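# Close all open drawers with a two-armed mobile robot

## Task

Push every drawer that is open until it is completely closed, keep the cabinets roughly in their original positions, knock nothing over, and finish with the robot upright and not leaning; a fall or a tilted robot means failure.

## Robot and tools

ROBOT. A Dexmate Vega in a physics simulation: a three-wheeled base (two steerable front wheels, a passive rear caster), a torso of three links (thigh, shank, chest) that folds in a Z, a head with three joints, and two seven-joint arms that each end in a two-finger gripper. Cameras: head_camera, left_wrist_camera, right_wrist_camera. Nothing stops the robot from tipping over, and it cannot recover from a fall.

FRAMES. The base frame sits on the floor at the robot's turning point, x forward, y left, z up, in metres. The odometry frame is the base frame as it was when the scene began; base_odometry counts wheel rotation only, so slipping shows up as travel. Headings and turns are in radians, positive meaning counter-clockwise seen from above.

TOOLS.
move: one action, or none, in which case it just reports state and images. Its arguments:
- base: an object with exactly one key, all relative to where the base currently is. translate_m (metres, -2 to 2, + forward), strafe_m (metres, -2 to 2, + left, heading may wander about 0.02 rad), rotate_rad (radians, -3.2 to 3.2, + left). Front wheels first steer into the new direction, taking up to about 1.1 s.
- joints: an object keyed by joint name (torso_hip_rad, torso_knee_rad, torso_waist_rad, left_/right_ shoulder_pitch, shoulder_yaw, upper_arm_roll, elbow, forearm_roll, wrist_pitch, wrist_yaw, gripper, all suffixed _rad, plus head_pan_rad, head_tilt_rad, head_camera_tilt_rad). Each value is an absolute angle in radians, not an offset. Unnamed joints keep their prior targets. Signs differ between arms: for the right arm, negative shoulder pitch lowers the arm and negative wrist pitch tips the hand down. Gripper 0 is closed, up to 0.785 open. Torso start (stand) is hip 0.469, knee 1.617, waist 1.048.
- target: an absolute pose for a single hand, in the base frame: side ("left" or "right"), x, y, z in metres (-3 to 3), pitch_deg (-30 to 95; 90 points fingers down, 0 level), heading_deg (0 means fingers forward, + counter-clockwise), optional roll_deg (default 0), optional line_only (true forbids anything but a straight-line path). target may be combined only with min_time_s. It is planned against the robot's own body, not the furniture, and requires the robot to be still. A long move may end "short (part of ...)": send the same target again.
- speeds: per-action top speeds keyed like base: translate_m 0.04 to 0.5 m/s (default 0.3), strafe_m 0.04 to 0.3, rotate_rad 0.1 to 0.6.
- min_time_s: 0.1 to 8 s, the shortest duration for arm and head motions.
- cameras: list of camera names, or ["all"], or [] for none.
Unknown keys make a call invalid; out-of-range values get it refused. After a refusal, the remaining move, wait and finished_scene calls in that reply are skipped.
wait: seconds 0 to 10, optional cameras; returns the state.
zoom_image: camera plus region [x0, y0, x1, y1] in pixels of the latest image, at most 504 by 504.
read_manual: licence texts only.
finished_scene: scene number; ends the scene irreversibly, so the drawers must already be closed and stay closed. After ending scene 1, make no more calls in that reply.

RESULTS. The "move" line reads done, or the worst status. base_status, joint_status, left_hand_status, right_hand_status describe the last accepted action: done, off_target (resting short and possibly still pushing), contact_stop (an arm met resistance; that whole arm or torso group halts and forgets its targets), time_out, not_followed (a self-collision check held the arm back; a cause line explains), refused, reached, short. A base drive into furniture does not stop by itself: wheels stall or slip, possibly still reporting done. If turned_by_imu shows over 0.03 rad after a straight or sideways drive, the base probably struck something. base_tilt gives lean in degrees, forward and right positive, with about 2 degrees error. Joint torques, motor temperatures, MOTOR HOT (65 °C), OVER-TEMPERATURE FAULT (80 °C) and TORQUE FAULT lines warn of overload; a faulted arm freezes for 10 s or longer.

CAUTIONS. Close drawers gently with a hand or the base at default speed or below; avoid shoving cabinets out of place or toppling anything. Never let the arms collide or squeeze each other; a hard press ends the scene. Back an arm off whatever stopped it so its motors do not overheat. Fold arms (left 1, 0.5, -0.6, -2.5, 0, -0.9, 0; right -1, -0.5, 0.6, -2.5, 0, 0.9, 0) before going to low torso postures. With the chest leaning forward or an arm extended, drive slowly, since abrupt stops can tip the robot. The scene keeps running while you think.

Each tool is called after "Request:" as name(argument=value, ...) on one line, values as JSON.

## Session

Request:
move(cameras=["head_camera"])

Scene clock: 0.00 s.
Joint torques (N m): no reading
Motor temperatures (°C): left_arm=[27 30 30 30 34 38 35] | right_arm=[29 28 29 31 34 35 35]
base_odometry: x=+0.000 y=+0.000 heading=+0.000
turned_by_wheels: +0.000
turned_by_imu: +0.000
base_tilt: forward=+0.6 right=+0.0
base_status: not commanded
joint_positions: torso_hip_rad=+0.469 torso_knee_rad=+1.617 torso_waist_rad=+1.048 left_shoulder_pitch_rad=+2.211 left_shoulder_yaw_rad=-0.012 left_upper_arm_roll_rad=-0.018 left_elbow_rad=-1.096 left_forearm_roll_rad=+0.000 left_wrist_pitch_rad=-0.486 left_wrist_yaw_rad=+0.003 left_gripper_rad=+0.005 right_shoulder_pitch_rad=-2.205 right_shoulder_yaw_rad=+0.017 right_upper_arm_roll_rad=+0.000 right_elbow_rad=-1.113 right_forearm_roll_rad=+0.002 right_wrist_pitch_rad=+0.507 right_wrist_yaw_rad=+0.015 right_gripper_rad=+0.005 head_pan_rad=+0.000 head_tilt_rad=+0.000 head_camera_tilt_rad=+0.000
joint_status: not commanded
chest: x=-0.0111 y=+0.0000 z=+1.4155 quat_wxyz=(+0.999, +0.000, +0.050, +0.000) (m; base frame)
left_hand: x=+0.1612 y=+0.2371 z=+0.6182 quat_wxyz=(+0.408, -0.010, +0.913, +0.007) pitch_deg=+41.8 heading_deg=+1.6 roll_deg=+0.4 back=up (m; base frame)
right_hand: x=+0.1801 y=-0.2179 z=+0.6316 quat_wxyz=(+0.429, +0.006, +0.903, +0.010) pitch_deg=+39.2 heading_deg=+1.0 roll_deg=+1.7 back=up (m; base frame)
pictures: head_camera
Images, in order (width x height): head_camera 896x560.

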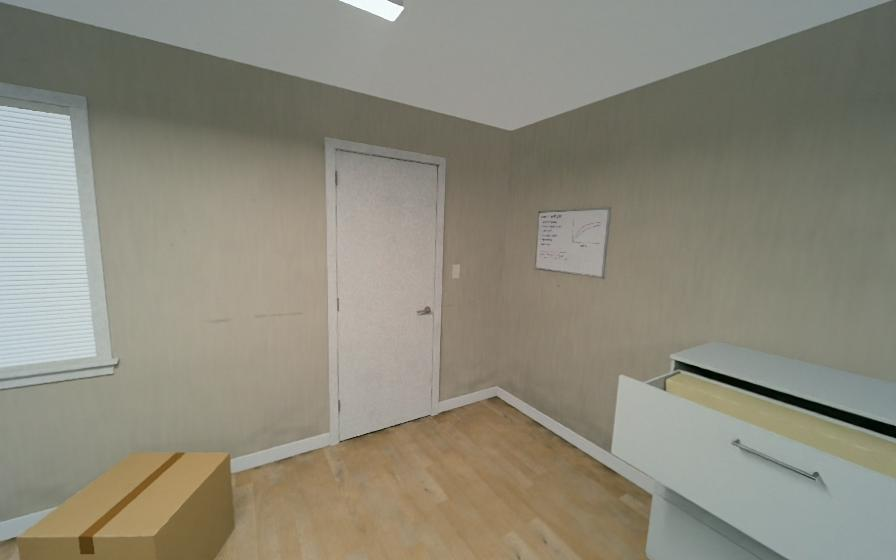

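Request:
move(joints={"torso_hip_rad": 0.155, "torso_knee_rad": 0.534, "torso_waist_rad": -0.183, "head_tilt_rad": -0.56, "head_camera_tilt_rad": 0.3, "head_pan_rad": 2.7, "left_shoulder_pitch_rad": 1.156, "left_shoulder_yaw_rad": 0.342, "left_upper_arm_roll_rad": 0.16, "left_elbow_rad": -2.331, "left_forearm_roll_rad": -0.418, "left_wrist_pitch_rad": 0.634, "left_wrist_yaw_rad": 0.436, "right_shoulder_pitch_rad": -0.736, "right_shoulder_yaw_rad": -0.204, "right_upper_arm_roll_rad": -0.288, "right_elbow_rad": -1.851, "right_forearm_roll_rad": 0.398, "right_wrist_pitch_rad": -0.668, "right_wrist_yaw_rad": -0.424}, cameras=["head_camera"])

Request:
move(joints={"torso_hip_rad": 0.0, "torso_knee_rad": 0.0, "torso_waist_rad": -0.79, "head_tilt_rad": -0.79, "head_pan_rad": 1.5}, cameras=["head_camera"])

Request:
move(joints={"head_pan_rad": -1.2}, cameras=[])

Request:
wait(seconds=0.25, cameras=["head_camera"])

Request:
move(joints={"head_pan_rad": -2.6}, cameras=[])

Request:
wait(seconds=0.25, cameras=["head_camera"])

Scene clock: 25.07 s.
Joint torques (N m): left_arm=[-9.53 0.83 -2.81 -13.28 0.54 -1.65 0.12] | right_arm=[17.87 0.98 -0.26 -11.65 -0.21 1.84 -0.07]
move: done
base_odometry: x=+0.000 y=+0.000 heading=+0.000
turned_by_wheels: +0.000
turned_by_imu: +0.001
base_tilt: forward=+0.7 right=-0.1
base_status: not commanded
joint_positions: torso_hip_rad=+0.155 torso_knee_rad=+0.534 torso_waist_rad=-0.183 left_shoulder_pitch_rad=+1.157 left_shoulder_yaw_rad=+0.341 left_upper_arm_roll_rad=+0.160 left_elbow_rad=-2.329 left_forearm_roll_rad=-0.417 left_wrist_pitch_rad=+0.633 left_wrist_yaw_rad=+0.435 left_gripper_rad=+0.005 right_shoulder_pitch_rad=-0.742 right_shoulder_yaw_rad=-0.203 right_upper_arm_roll_rad=-0.286 right_elbow_rad=-1.847 right_forearm_roll_rad=+0.396 right_wrist_pitch_rad=-0.663 right_wrist_yaw_rad=-0.422 right_gripper_rad=+0.005 head_pan_rad=+2.700 head_tilt_rad=-0.560 head_camera_tilt_rad=+0.300
joint_status: all done
chest: x=-0.0112 y=+0.0000 z=+1.0948 quat_wxyz=(+0.961, +0.000, +0.277, +0.000) (m; base frame)
left_hand: x=+0.6147 y=+0.2002 z=+0.8395 quat_wxyz=(+0.662, +0.000, +0.750, +0.000) pitch_deg=+7.1 heading_deg=+0.1 roll_deg=+0.0 back=up (m; base frame)
right_hand: x=+0.7414 y=-0.1603 z=+0.8132 quat_wxyz=(+0.627, +0.001, +0.779, +0.000) pitch_deg=+12.4 heading_deg=+0.0 roll_deg=+0.1 back=up (m; base frame)
pictures: head_camera
Images, in order (width x height): head_camera 896x560.

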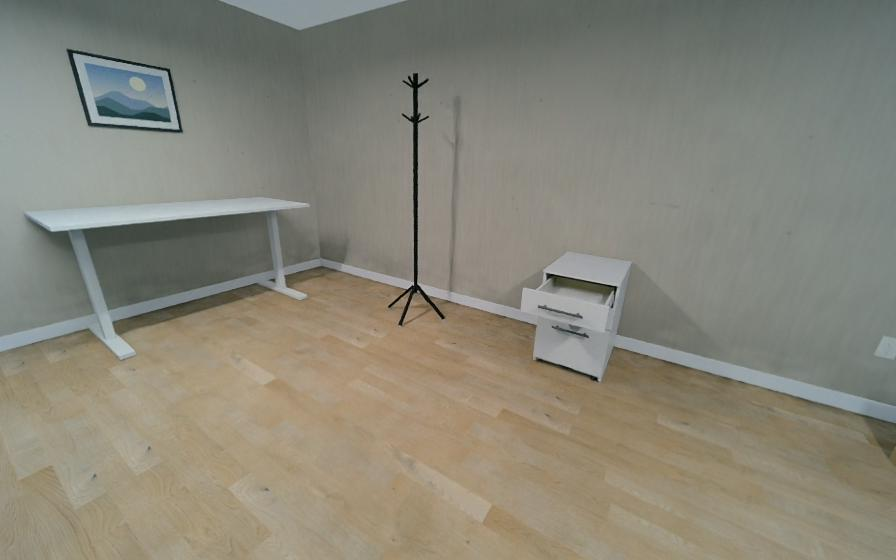

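Scene clock: 28.60 s.
Joint torques (N m): left_arm=[-8.32 -0.89 -0.05 -13.01 0.16 -1.3 -0.04] | right_arm=[16.8 -1.06 -1.41 -12.02 -0.05 1.08 -0.19]
move: done
base_odometry: x=+0.000 y=+0.000 heading=+0.000
turned_by_wheels: +0.000
turned_by_imu: +0.001
base_tilt: forward=+0.6 right=-0.1
base_status: not commanded
joint_positions: torso_hip_rad=+0.000 torso_knee_rad=+0.000 torso_waist_rad=-0.790 left_shoulder_pitch_rad=+1.156 left_shoulder_yaw_rad=+0.342 left_upper_arm_roll_rad=+0.160 left_elbow_rad=-2.331 left_forearm_roll_rad=-0.418 left_wrist_pitch_rad=+0.634 left_wrist_yaw_rad=+0.436 left_gripper_rad=+0.005 right_shoulder_pitch_rad=-0.736 right_shoulder_yaw_rad=-0.204 right_upper_arm_roll_rad=-0.288 right_elbow_rad=-1.851 right_forearm_roll_rad=+0.398 right_wrist_pitch_rad=-0.668 right_wrist_yaw_rad=-0.424 right_gripper_rad=+0.005 head_pan_rad=+1.500 head_tilt_rad=-0.790 head_camera_tilt_rad=+0.300
joint_status: all done
chest: x=+0.0286 y=+0.0000 z=+0.8380 quat_wxyz=(+0.923, +0.000, +0.385, +0.000) (m; base frame)
left_hand: x=+0.5809 y=+0.1999 z=+0.4489 quat_wxyz=(+0.573, +0.000, +0.820, +0.000) pitch_deg=+20.1 heading_deg=+0.0 roll_deg=+0.0 back=up (m; base frame)
right_hand: x=+0.6999 y=-0.1596 z=+0.3973 quat_wxyz=(+0.536, +0.000, +0.844, +0.000) pitch_deg=+25.2 heading_deg=+0.0 roll_deg=+0.0 back=up (m; base frame)
pictures: head_camera
Images, in order (width x height): head_camera 896x560.

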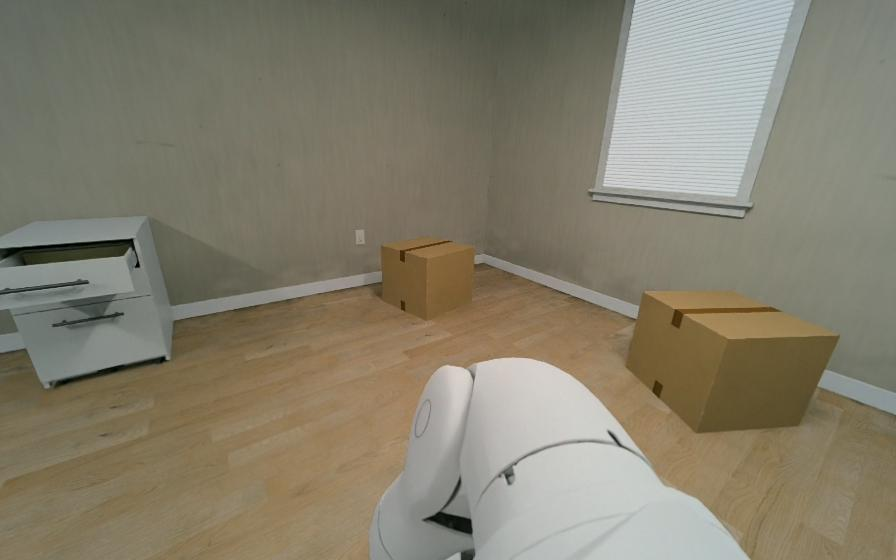

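Scene clock: 31.07 s.
Joint torques (N m): left_arm=[-10.22 1.18 -1.97 -15.02 0.86 -1.62 0.54] | right_arm=[18.92 -0.32 -1.28 -12.23 -0.05 2.29 -0.21]
move: done
base_odometry: x=+0.000 y=+0.000 heading=+0.000
turned_by_wheels: +0.000
turned_by_imu: +0.000
base_tilt: forward=+0.6 right=-0.1
base_status: not commanded
joint_positions: torso_hip_rad=+0.000 torso_knee_rad=+0.000 torso_waist_rad=-0.790 left_shoulder_pitch_rad=+1.156 left_shoulder_yaw_rad=+0.342 left_upper_arm_roll_rad=+0.160 left_elbow_rad=-2.331 left_forearm_roll_rad=-0.418 left_wrist_pitch_rad=+0.634 left_wrist_yaw_rad=+0.436 left_gripper_rad=+0.005 right_shoulder_pitch_rad=-0.736 right_shoulder_yaw_rad=-0.204 right_upper_arm_roll_rad=-0.288 right_elbow_rad=-1.851 right_forearm_roll_rad=+0.398 right_wrist_pitch_rad=-0.668 right_wrist_yaw_rad=-0.424 right_gripper_rad=+0.005 head_pan_rad=-1.200 head_tilt_rad=-0.790 head_camera_tilt_rad=+0.300
joint_status: all done
chest: x=+0.0286 y=+0.0000 z=+0.8380 quat_wxyz=(+0.923, +0.000, +0.385, +0.000) (m; base frame)
left_hand: x=+0.5809 y=+0.1999 z=+0.4489 quat_wxyz=(+0.573, +0.000, +0.820, +0.000) pitch_deg=+20.1 heading_deg=+0.0 roll_deg=+0.0 back=up (m; base frame)
right_hand: x=+0.6999 y=-0.1596 z=+0.3973 quat_wxyz=(+0.536, +0.000, +0.844, +0.000) pitch_deg=+25.2 heading_deg=+0.0 roll_deg=+0.0 back=up (m; base frame)
pictures: none
No camera images: "cameras" was empty.

Scene clock: 31.33 s.
Joint torques (N m): left_arm=[-6.5 0.42 -1.41 -12.48 -0.38 -2.56 0.67] | right_arm=[17.76 -1.51 -1.59 -12.07 -0.03 1.94 -0.14]
base_odometry: x=+0.000 y=+0.000 heading=+0.000
turned_by_wheels: +0.000
turned_by_imu: +0.000
base_tilt: forward=+0.7 right=+0.0
base_status: not commanded
joint_positions: torso_hip_rad=+0.000 torso_knee_rad=+0.000 torso_waist_rad=-0.790 left_shoulder_pitch_rad=+1.156 left_shoulder_yaw_rad=+0.342 left_upper_arm_roll_rad=+0.160 left_elbow_rad=-2.331 left_forearm_roll_rad=-0.418 left_wrist_pitch_rad=+0.634 left_wrist_yaw_rad=+0.436 left_gripper_rad=+0.005 right_shoulder_pitch_rad=-0.736 right_shoulder_yaw_rad=-0.204 right_upper_arm_roll_rad=-0.288 right_elbow_rad=-1.851 right_forearm_roll_rad=+0.398 right_wrist_pitch_rad=-0.668 right_wrist_yaw_rad=-0.424 right_gripper_rad=+0.005 head_pan_rad=-1.200 head_tilt_rad=-0.790 head_camera_tilt_rad=+0.300
joint_status: all done
chest: x=+0.0286 y=+0.0000 z=+0.8380 quat_wxyz=(+0.923, +0.000, +0.385, +0.000) (m; base frame)
left_hand: x=+0.5809 y=+0.1999 z=+0.4489 quat_wxyz=(+0.573, +0.000, +0.820, +0.000) pitch_deg=+20.1 heading_deg=+0.0 roll_deg=+0.0 back=up (m; base frame)
right_hand: x=+0.6999 y=-0.1596 z=+0.3973 quat_wxyz=(+0.536, +0.000, +0.844, +0.000) pitch_deg=+25.2 heading_deg=+0.0 roll_deg=+0.0 back=up (m; base frame)
wait: 0.27 s; no rest
pictures: head_camera
Images, in order (width x height): head_camera 896x560.

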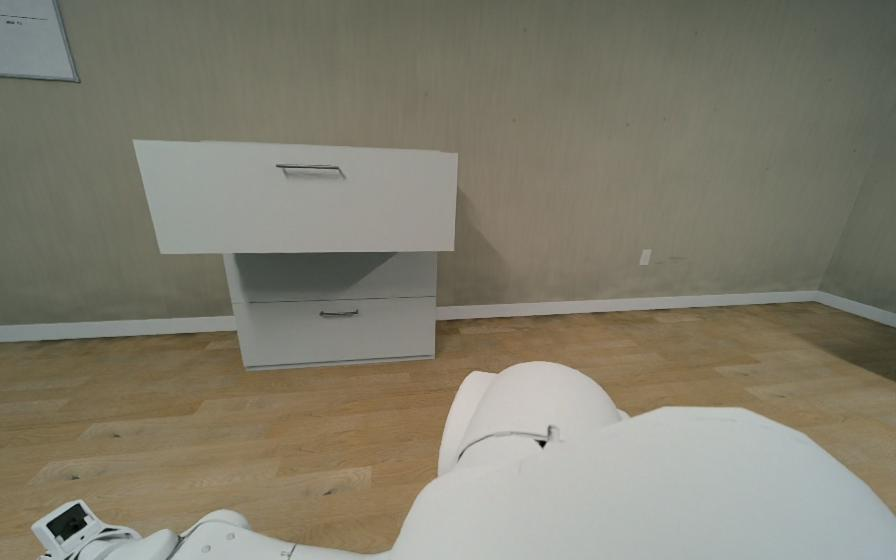

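Scene clock: 32.93 s.
Joint torques (N m): left_arm=[-7.98 1.46 -1.23 -15.87 0.11 -1.04 0.07] | right_arm=[17.37 -1.29 -1.33 -11.16 -0.15 2.12 -0.19]
move: done
base_odometry: x=+0.000 y=+0.000 heading=+0.000
turned_by_wheels: +0.000
turned_by_imu: +0.000
base_tilt: forward=+0.7 right=-0.1
base_status: not commanded
joint_positions: torso_hip_rad=+0.000 torso_knee_rad=+0.000 torso_waist_rad=-0.790 left_shoulder_pitch_rad=+1.156 left_shoulder_yaw_rad=+0.342 left_upper_arm_roll_rad=+0.160 left_elbow_rad=-2.331 left_forearm_roll_rad=-0.418 left_wrist_pitch_rad=+0.634 left_wrist_yaw_rad=+0.436 left_gripper_rad=+0.005 right_shoulder_pitch_rad=-0.736 right_shoulder_yaw_rad=-0.204 right_upper_arm_roll_rad=-0.288 right_elbow_rad=-1.851 right_forearm_roll_rad=+0.398 right_wrist_pitch_rad=-0.668 right_wrist_yaw_rad=-0.424 right_gripper_rad=+0.005 head_pan_rad=-2.600 head_tilt_rad=-0.790 head_camera_tilt_rad=+0.300
joint_status: all done
chest: x=+0.0286 y=+0.0000 z=+0.8380 quat_wxyz=(+0.923, +0.000, +0.385, +0.000) (m; base frame)
left_hand: x=+0.5809 y=+0.1999 z=+0.4489 quat_wxyz=(+0.573, +0.000, +0.820, +0.000) pitch_deg=+20.1 heading_deg=+0.0 roll_deg=+0.0 back=up (m; base frame)
right_hand: x=+0.6999 y=-0.1596 z=+0.3973 quat_wxyz=(+0.536, +0.000, +0.844, +0.000) pitch_deg=+25.2 heading_deg=+0.0 roll_deg=+0.0 back=up (m; base frame)
pictures: none
No camera images: "cameras" was empty.

Scene clock: 33.20 s.
Joint torques (N m): left_arm=[-7.8 2.1 -2.84 -14.05 0.35 -2.22 0.41] | right_arm=[18.4 -0.32 -1.61 -12.85 0 1.38 -0.09]
base_odometry: x=+0.000 y=+0.000 heading=+0.000
turned_by_wheels: +0.000
turned_by_imu: +0.000
base_tilt: forward=+0.7 right=-0.1
base_status: not commanded
joint_positions: torso_hip_rad=+0.000 torso_knee_rad=+0.000 torso_waist_rad=-0.790 left_shoulder_pitch_rad=+1.156 left_shoulder_yaw_rad=+0.342 left_upper_arm_roll_rad=+0.160 left_elbow_rad=-2.331 left_forearm_roll_rad=-0.418 left_wrist_pitch_rad=+0.634 left_wrist_yaw_rad=+0.436 left_gripper_rad=+0.005 right_shoulder_pitch_rad=-0.736 right_shoulder_yaw_rad=-0.204 right_upper_arm_roll_rad=-0.288 right_elbow_rad=-1.851 right_forearm_roll_rad=+0.398 right_wrist_pitch_rad=-0.668 right_wrist_yaw_rad=-0.424 right_gripper_rad=+0.005 head_pan_rad=-2.600 head_tilt_rad=-0.790 head_camera_tilt_rad=+0.300
joint_status: all done
chest: x=+0.0286 y=+0.0000 z=+0.8380 quat_wxyz=(+0.923, +0.000, +0.385, +0.000) (m; base frame)
left_hand: x=+0.5809 y=+0.1999 z=+0.4489 quat_wxyz=(+0.573, +0.000, +0.820, +0.000) pitch_deg=+20.1 heading_deg=+0.0 roll_deg=+0.0 back=up (m; base frame)
right_hand: x=+0.6999 y=-0.1596 z=+0.3973 quat_wxyz=(+0.536, +0.000, +0.844, +0.000) pitch_deg=+25.2 heading_deg=+0.0 roll_deg=+0.0 back=up (m; base frame)
wait: 0.27 s; no rest
pictures: head_camera
Images, in order (width x height): head_camera 896x560.

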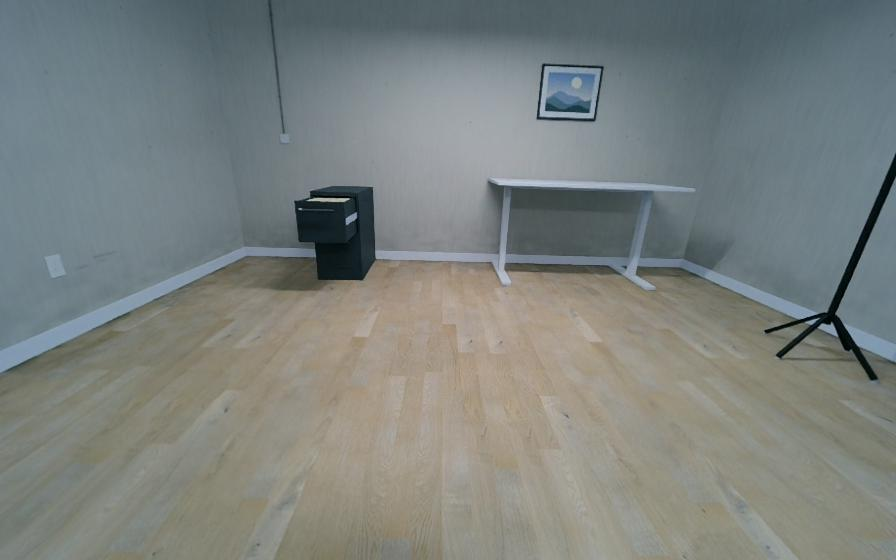

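Request:
move(base={"rotate_rad": -1.08}, joints={"head_pan_rad": 0.0, "head_camera_tilt_rad": 0.3, "right_shoulder_pitch_rad": 0.157, "right_shoulder_yaw_rad": -0.044, "right_upper_arm_roll_rad": -0.142, "right_elbow_rad": -1.947, "right_forearm_roll_rad": 0.5, "right_wrist_pitch_rad": -1.275, "right_wrist_yaw_rad": -0.53}, cameras=[])

Request:
move(base={"strafe_m": 0.52}, cameras=[])

Request:
wait(seconds=0.2, cameras=["head_camera", "right_wrist_camera"])

Scene clock: 61.13 s.
Joint torques (N m): left_arm=[-5.36 3.4 -2.87 -13.92 -0.14 -1.12 0.43] | right_arm=[25.53 3.33 5.1 -8.14 -0.01 2.2 0.11]
move: done
base_odometry: x=+0.001 y=+0.000 heading=-1.082
turned_by_wheels: -1.082
turned_by_imu: -1.059
base_tilt: forward=+0.6 right=-0.1
base_status: done
joint_positions: torso_hip_rad=+0.000 torso_knee_rad=+0.000 torso_waist_rad=-0.790 left_shoulder_pitch_rad=+1.156 left_shoulder_yaw_rad=+0.342 left_upper_arm_roll_rad=+0.160 left_elbow_rad=-2.331 left_forearm_roll_rad=-0.418 left_wrist_pitch_rad=+0.634 left_wrist_yaw_rad=+0.436 left_gripper_rad=+0.005 right_shoulder_pitch_rad=+0.150 right_shoulder_yaw_rad=-0.045 right_upper_arm_roll_rad=-0.144 right_elbow_rad=-1.946 right_forearm_roll_rad=+0.499 right_wrist_pitch_rad=-1.271 right_wrist_yaw_rad=-0.529 right_gripper_rad=+0.005 head_pan_rad=+0.000 head_tilt_rad=-0.790 head_camera_tilt_rad=+0.300
joint_status: all done
chest: x=+0.0286 y=+0.0000 z=+0.8380 quat_wxyz=(+0.923, +0.000, +0.385, +0.000) (m; base frame)
left_hand: x=+0.5810 y=+0.1999 z=+0.4489 quat_wxyz=(+0.573, +0.000, +0.820, +0.000) pitch_deg=+20.1 heading_deg=+0.0 roll_deg=+0.0 back=up (m; base frame)
right_hand: x=+0.8010 y=-0.1599 z=+0.9426 quat_wxyz=(+0.705, +0.000, +0.709, +0.000) pitch_deg=+0.3 heading_deg=+0.0 roll_deg=+0.0 back=up (m; base frame)
pictures: none
No camera images: "cameras" was empty.

Scene clock: 64.77 s.
Joint torques (N m): left_arm=[-8.37 1.36 -1.54 -14.1 0.49 -2.14 0.23] | right_arm=[24.31 2.23 5.52 -8.11 0.05 1.66 -0.22]
move: done
base_odometry: x=+0.457 y=+0.247 heading=-1.074
turned_by_wheels: +0.008
turned_by_imu: +0.004
base_tilt: forward=+0.7 right=-0.1
base_status: done
joint_positions: torso_hip_rad=+0.000 torso_knee_rad=+0.000 torso_waist_rad=-0.790 left_shoulder_pitch_rad=+1.156 left_shoulder_yaw_rad=+0.342 left_upper_arm_roll_rad=+0.160 left_elbow_rad=-2.331 left_forearm_roll_rad=-0.418 left_wrist_pitch_rad=+0.634 left_wrist_yaw_rad=+0.436 left_gripper_rad=+0.005 right_shoulder_pitch_rad=+0.156 right_shoulder_yaw_rad=-0.044 right_upper_arm_roll_rad=-0.142 right_elbow_rad=-1.947 right_forearm_roll_rad=+0.500 right_wrist_pitch_rad=-1.275 right_wrist_yaw_rad=-0.530 right_gripper_rad=+0.005 head_pan_rad=+0.000 head_tilt_rad=-0.790 head_camera_tilt_rad=+0.300
joint_status: not commanded
chest: x=+0.0286 y=+0.0000 z=+0.8380 quat_wxyz=(+0.923, +0.000, +0.385, +0.000) (m; base frame)
left_hand: x=+0.5809 y=+0.1999 z=+0.4489 quat_wxyz=(+0.573, +0.000, +0.820, +0.000) pitch_deg=+20.1 heading_deg=+0.0 roll_deg=+0.0 back=up (m; base frame)
right_hand: x=+0.8002 y=-0.1598 z=+0.9462 quat_wxyz=(+0.706, +0.000, +0.708, +0.000) pitch_deg=+0.2 heading_deg=+0.0 roll_deg=+0.0 back=up (m; base frame)
pictures: none
No camera images: "cameras" was empty.

Scene clock: 64.97 s.
Joint torques (N m): left_arm=[-6.89 3.25 -1.62 -14.47 0.35 -2.89 0.56] | right_arm=[23.71 2.63 5.61 -9.42 0.01 1.61 -0.28]
base_odometry: x=+0.457 y=+0.247 heading=-1.074
turned_by_wheels: +0.000
turned_by_imu: +0.000
base_tilt: forward=+0.7 right=-0.1
base_status: done
joint_positions: torso_hip_rad=+0.000 torso_knee_rad=+0.000 torso_waist_rad=-0.790 left_shoulder_pitch_rad=+1.156 left_shoulder_yaw_rad=+0.342 left_upper_arm_roll_rad=+0.160 left_elbow_rad=-2.331 left_forearm_roll_rad=-0.418 left_wrist_pitch_rad=+0.634 left_wrist_yaw_rad=+0.436 left_gripper_rad=+0.005 right_shoulder_pitch_rad=+0.156 right_shoulder_yaw_rad=-0.044 right_upper_arm_roll_rad=-0.142 right_elbow_rad=-1.947 right_forearm_roll_rad=+0.500 right_wrist_pitch_rad=-1.275 right_wrist_yaw_rad=-0.530 right_gripper_rad=+0.005 head_pan_rad=+0.000 head_tilt_rad=-0.790 head_camera_tilt_rad=+0.300
joint_status: not commanded
chest: x=+0.0286 y=+0.0000 z=+0.8380 quat_wxyz=(+0.923, +0.000, +0.385, +0.000) (m; base frame)
left_hand: x=+0.5809 y=+0.1999 z=+0.4489 quat_wxyz=(+0.573, +0.000, +0.820, +0.000) pitch_deg=+20.1 heading_deg=+0.0 roll_deg=+0.0 back=up (m; base frame)
right_hand: x=+0.8002 y=-0.1598 z=+0.9462 quat_wxyz=(+0.706, +0.000, +0.708, +0.000) pitch_deg=+0.2 heading_deg=+0.0 roll_deg=+0.0 back=up (m; base frame)
wait: 0.20 s; no rest
pictures: head_camera, right_wrist_camera
Images, in order (width x height): head_camera 896x560, right_wrist_camera 672x420.

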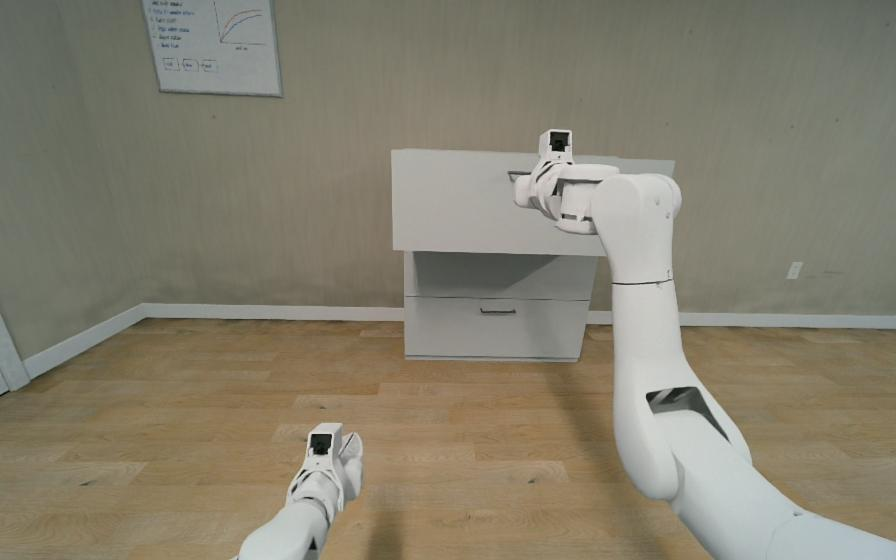

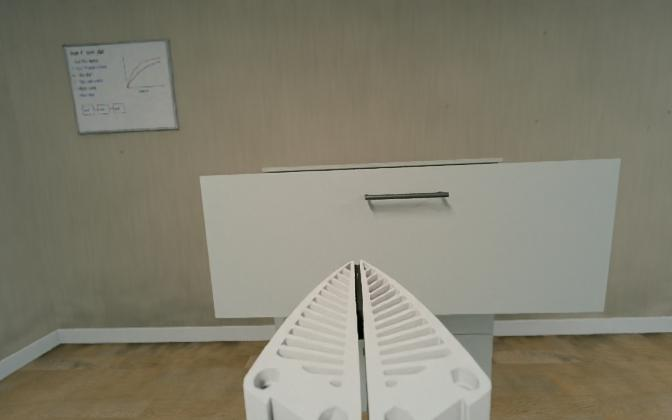

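Request:
move(base={"translate_m": 0.33}, cameras=[])

Request:
move(base={"translate_m": 0.39}, speeds={"translate_m": 0.16}, cameras=[])

Request:
wait(seconds=0.2, cameras=["head_camera", "right_wrist_camera"])

Scene clock: 76.87 s.
Joint torques (N m): left_arm=[-8.33 4.27 -2.22 -12.7 0.56 -2.06 0.26] | right_arm=[23.35 1.97 5.65 -8.15 -0.02 2.1 -0.21]
move: done
base_odometry: x=+0.615 y=-0.042 heading=-1.074
turned_by_wheels: +0.000
turned_by_imu: +0.000
base_tilt: forward=+0.6 right=-0.1
base_status: done
joint_positions: torso_hip_rad=+0.000 torso_knee_rad=+0.000 torso_waist_rad=-0.790 left_shoulder_pitch_rad=+1.156 left_shoulder_yaw_rad=+0.342 left_upper_arm_roll_rad=+0.160 left_elbow_rad=-2.331 left_forearm_roll_rad=-0.418 left_wrist_pitch_rad=+0.634 left_wrist_yaw_rad=+0.436 left_gripper_rad=+0.005 right_shoulder_pitch_rad=+0.157 right_shoulder_yaw_rad=-0.044 right_upper_arm_roll_rad=-0.142 right_elbow_rad=-1.947 right_forearm_roll_rad=+0.500 right_wrist_pitch_rad=-1.275 right_wrist_yaw_rad=-0.530 right_gripper_rad=+0.005 head_pan_rad=+0.000 head_tilt_rad=-0.790 head_camera_tilt_rad=+0.300
joint_status: not commanded
chest: x=+0.0286 y=+0.0000 z=+0.8380 quat_wxyz=(+0.923, +0.000, +0.385, +0.000) (m; base frame)
left_hand: x=+0.5810 y=+0.1999 z=+0.4488 quat_wxyz=(+0.573, +0.000, +0.820, +0.000) pitch_deg=+20.1 heading_deg=+0.0 roll_deg=+0.0 back=up (m; base frame)
right_hand: x=+0.8002 y=-0.1598 z=+0.9462 quat_wxyz=(+0.706, +0.000, +0.708, +0.000) pitch_deg=+0.2 heading_deg=+0.0 roll_deg=+0.0 back=up (m; base frame)
pictures: none
No camera images: "cameras" was empty.

Scene clock: 80.33 s.
Joint torques (N m): left_arm=[-8.13 1.57 -1.69 -12.87 0.2 -1.92 0] | right_arm=[22.88 0.96 5.2 -4.5 -0.66 2.52 -0.2]
move: done
base_odometry: x=+0.802 y=-0.385 heading=-1.075
turned_by_wheels: +0.000
turned_by_imu: +0.000
base_tilt: forward=+0.7 right=+0.0
base_status: done
joint_positions: torso_hip_rad=+0.000 torso_knee_rad=+0.000 torso_waist_rad=-0.790 left_shoulder_pitch_rad=+1.156 left_shoulder_yaw_rad=+0.342 left_upper_arm_roll_rad=+0.160 left_elbow_rad=-2.331 left_forearm_roll_rad=-0.418 left_wrist_pitch_rad=+0.634 left_wrist_yaw_rad=+0.436 left_gripper_rad=+0.005 right_shoulder_pitch_rad=+0.157 right_shoulder_yaw_rad=-0.044 right_upper_arm_roll_rad=-0.142 right_elbow_rad=-1.947 right_forearm_roll_rad=+0.500 right_wrist_pitch_rad=-1.275 right_wrist_yaw_rad=-0.530 right_gripper_rad=+0.005 head_pan_rad=+0.000 head_tilt_rad=-0.790 head_camera_tilt_rad=+0.300
joint_status: not commanded
chest: x=+0.0286 y=+0.0000 z=+0.8380 quat_wxyz=(+0.923, +0.000, +0.385, +0.000) (m; base frame)
left_hand: x=+0.5809 y=+0.1999 z=+0.4489 quat_wxyz=(+0.573, +0.000, +0.820, +0.000) pitch_deg=+20.1 heading_deg=+0.0 roll_deg=+0.0 back=up (m; base frame)
right_hand: x=+0.8000 y=-0.1597 z=+0.9465 quat_wxyz=(+0.706, +0.000, +0.708, +0.000) pitch_deg=+0.2 heading_deg=+0.0 roll_deg=+0.0 back=up (m; base frame)
pictures: none
No camera images: "cameras" was empty.

Scene clock: 80.53 s.
Joint torques (N m): left_arm=[-8.58 3.96 -0.21 -13.49 0.18 -1.12 0.23] | right_arm=[22.76 1.45 5.31 -4.18 -0.61 2.1 -0.22]
base_odometry: x=+0.802 y=-0.385 heading=-1.075
turned_by_wheels: +0.000
turned_by_imu: +0.000
base_tilt: forward=+0.7 right=+0.0
base_status: done
joint_positions: torso_hip_rad=+0.000 torso_knee_rad=+0.000 torso_waist_rad=-0.790 left_shoulder_pitch_rad=+1.156 left_shoulder_yaw_rad=+0.342 left_upper_arm_roll_rad=+0.160 left_elbow_rad=-2.331 left_forearm_roll_rad=-0.418 left_wrist_pitch_rad=+0.634 left_wrist_yaw_rad=+0.436 left_gripper_rad=+0.005 right_shoulder_pitch_rad=+0.157 right_shoulder_yaw_rad=-0.044 right_upper_arm_roll_rad=-0.142 right_elbow_rad=-1.947 right_forearm_roll_rad=+0.500 right_wrist_pitch_rad=-1.275 right_wrist_yaw_rad=-0.530 right_gripper_rad=+0.005 head_pan_rad=+0.000 head_tilt_rad=-0.790 head_camera_tilt_rad=+0.300
joint_status: not commanded
chest: x=+0.0286 y=+0.0000 z=+0.8380 quat_wxyz=(+0.923, +0.000, +0.385, +0.000) (m; base frame)
left_hand: x=+0.5809 y=+0.1999 z=+0.4489 quat_wxyz=(+0.573, +0.000, +0.820, +0.000) pitch_deg=+20.1 heading_deg=+0.0 roll_deg=+0.0 back=up (m; base frame)
right_hand: x=+0.8000 y=-0.1597 z=+0.9465 quat_wxyz=(+0.706, +0.000, +0.708, +0.000) pitch_deg=+0.2 heading_deg=+0.0 roll_deg=+0.0 back=up (m; base frame)
wait: 0.20 s; no rest
pictures: head_camera, right_wrist_camera
Images, in order (width x height): head_camera 896x560, right_wrist_camera 672x420.

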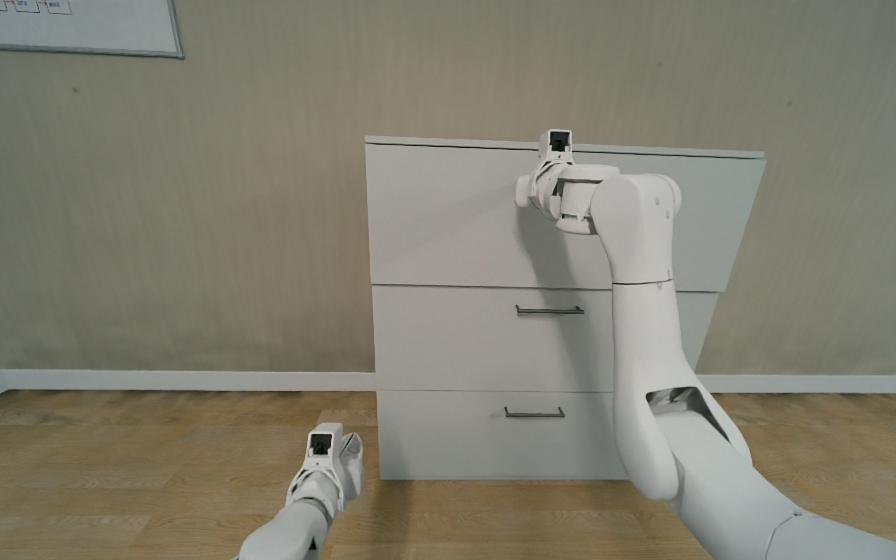

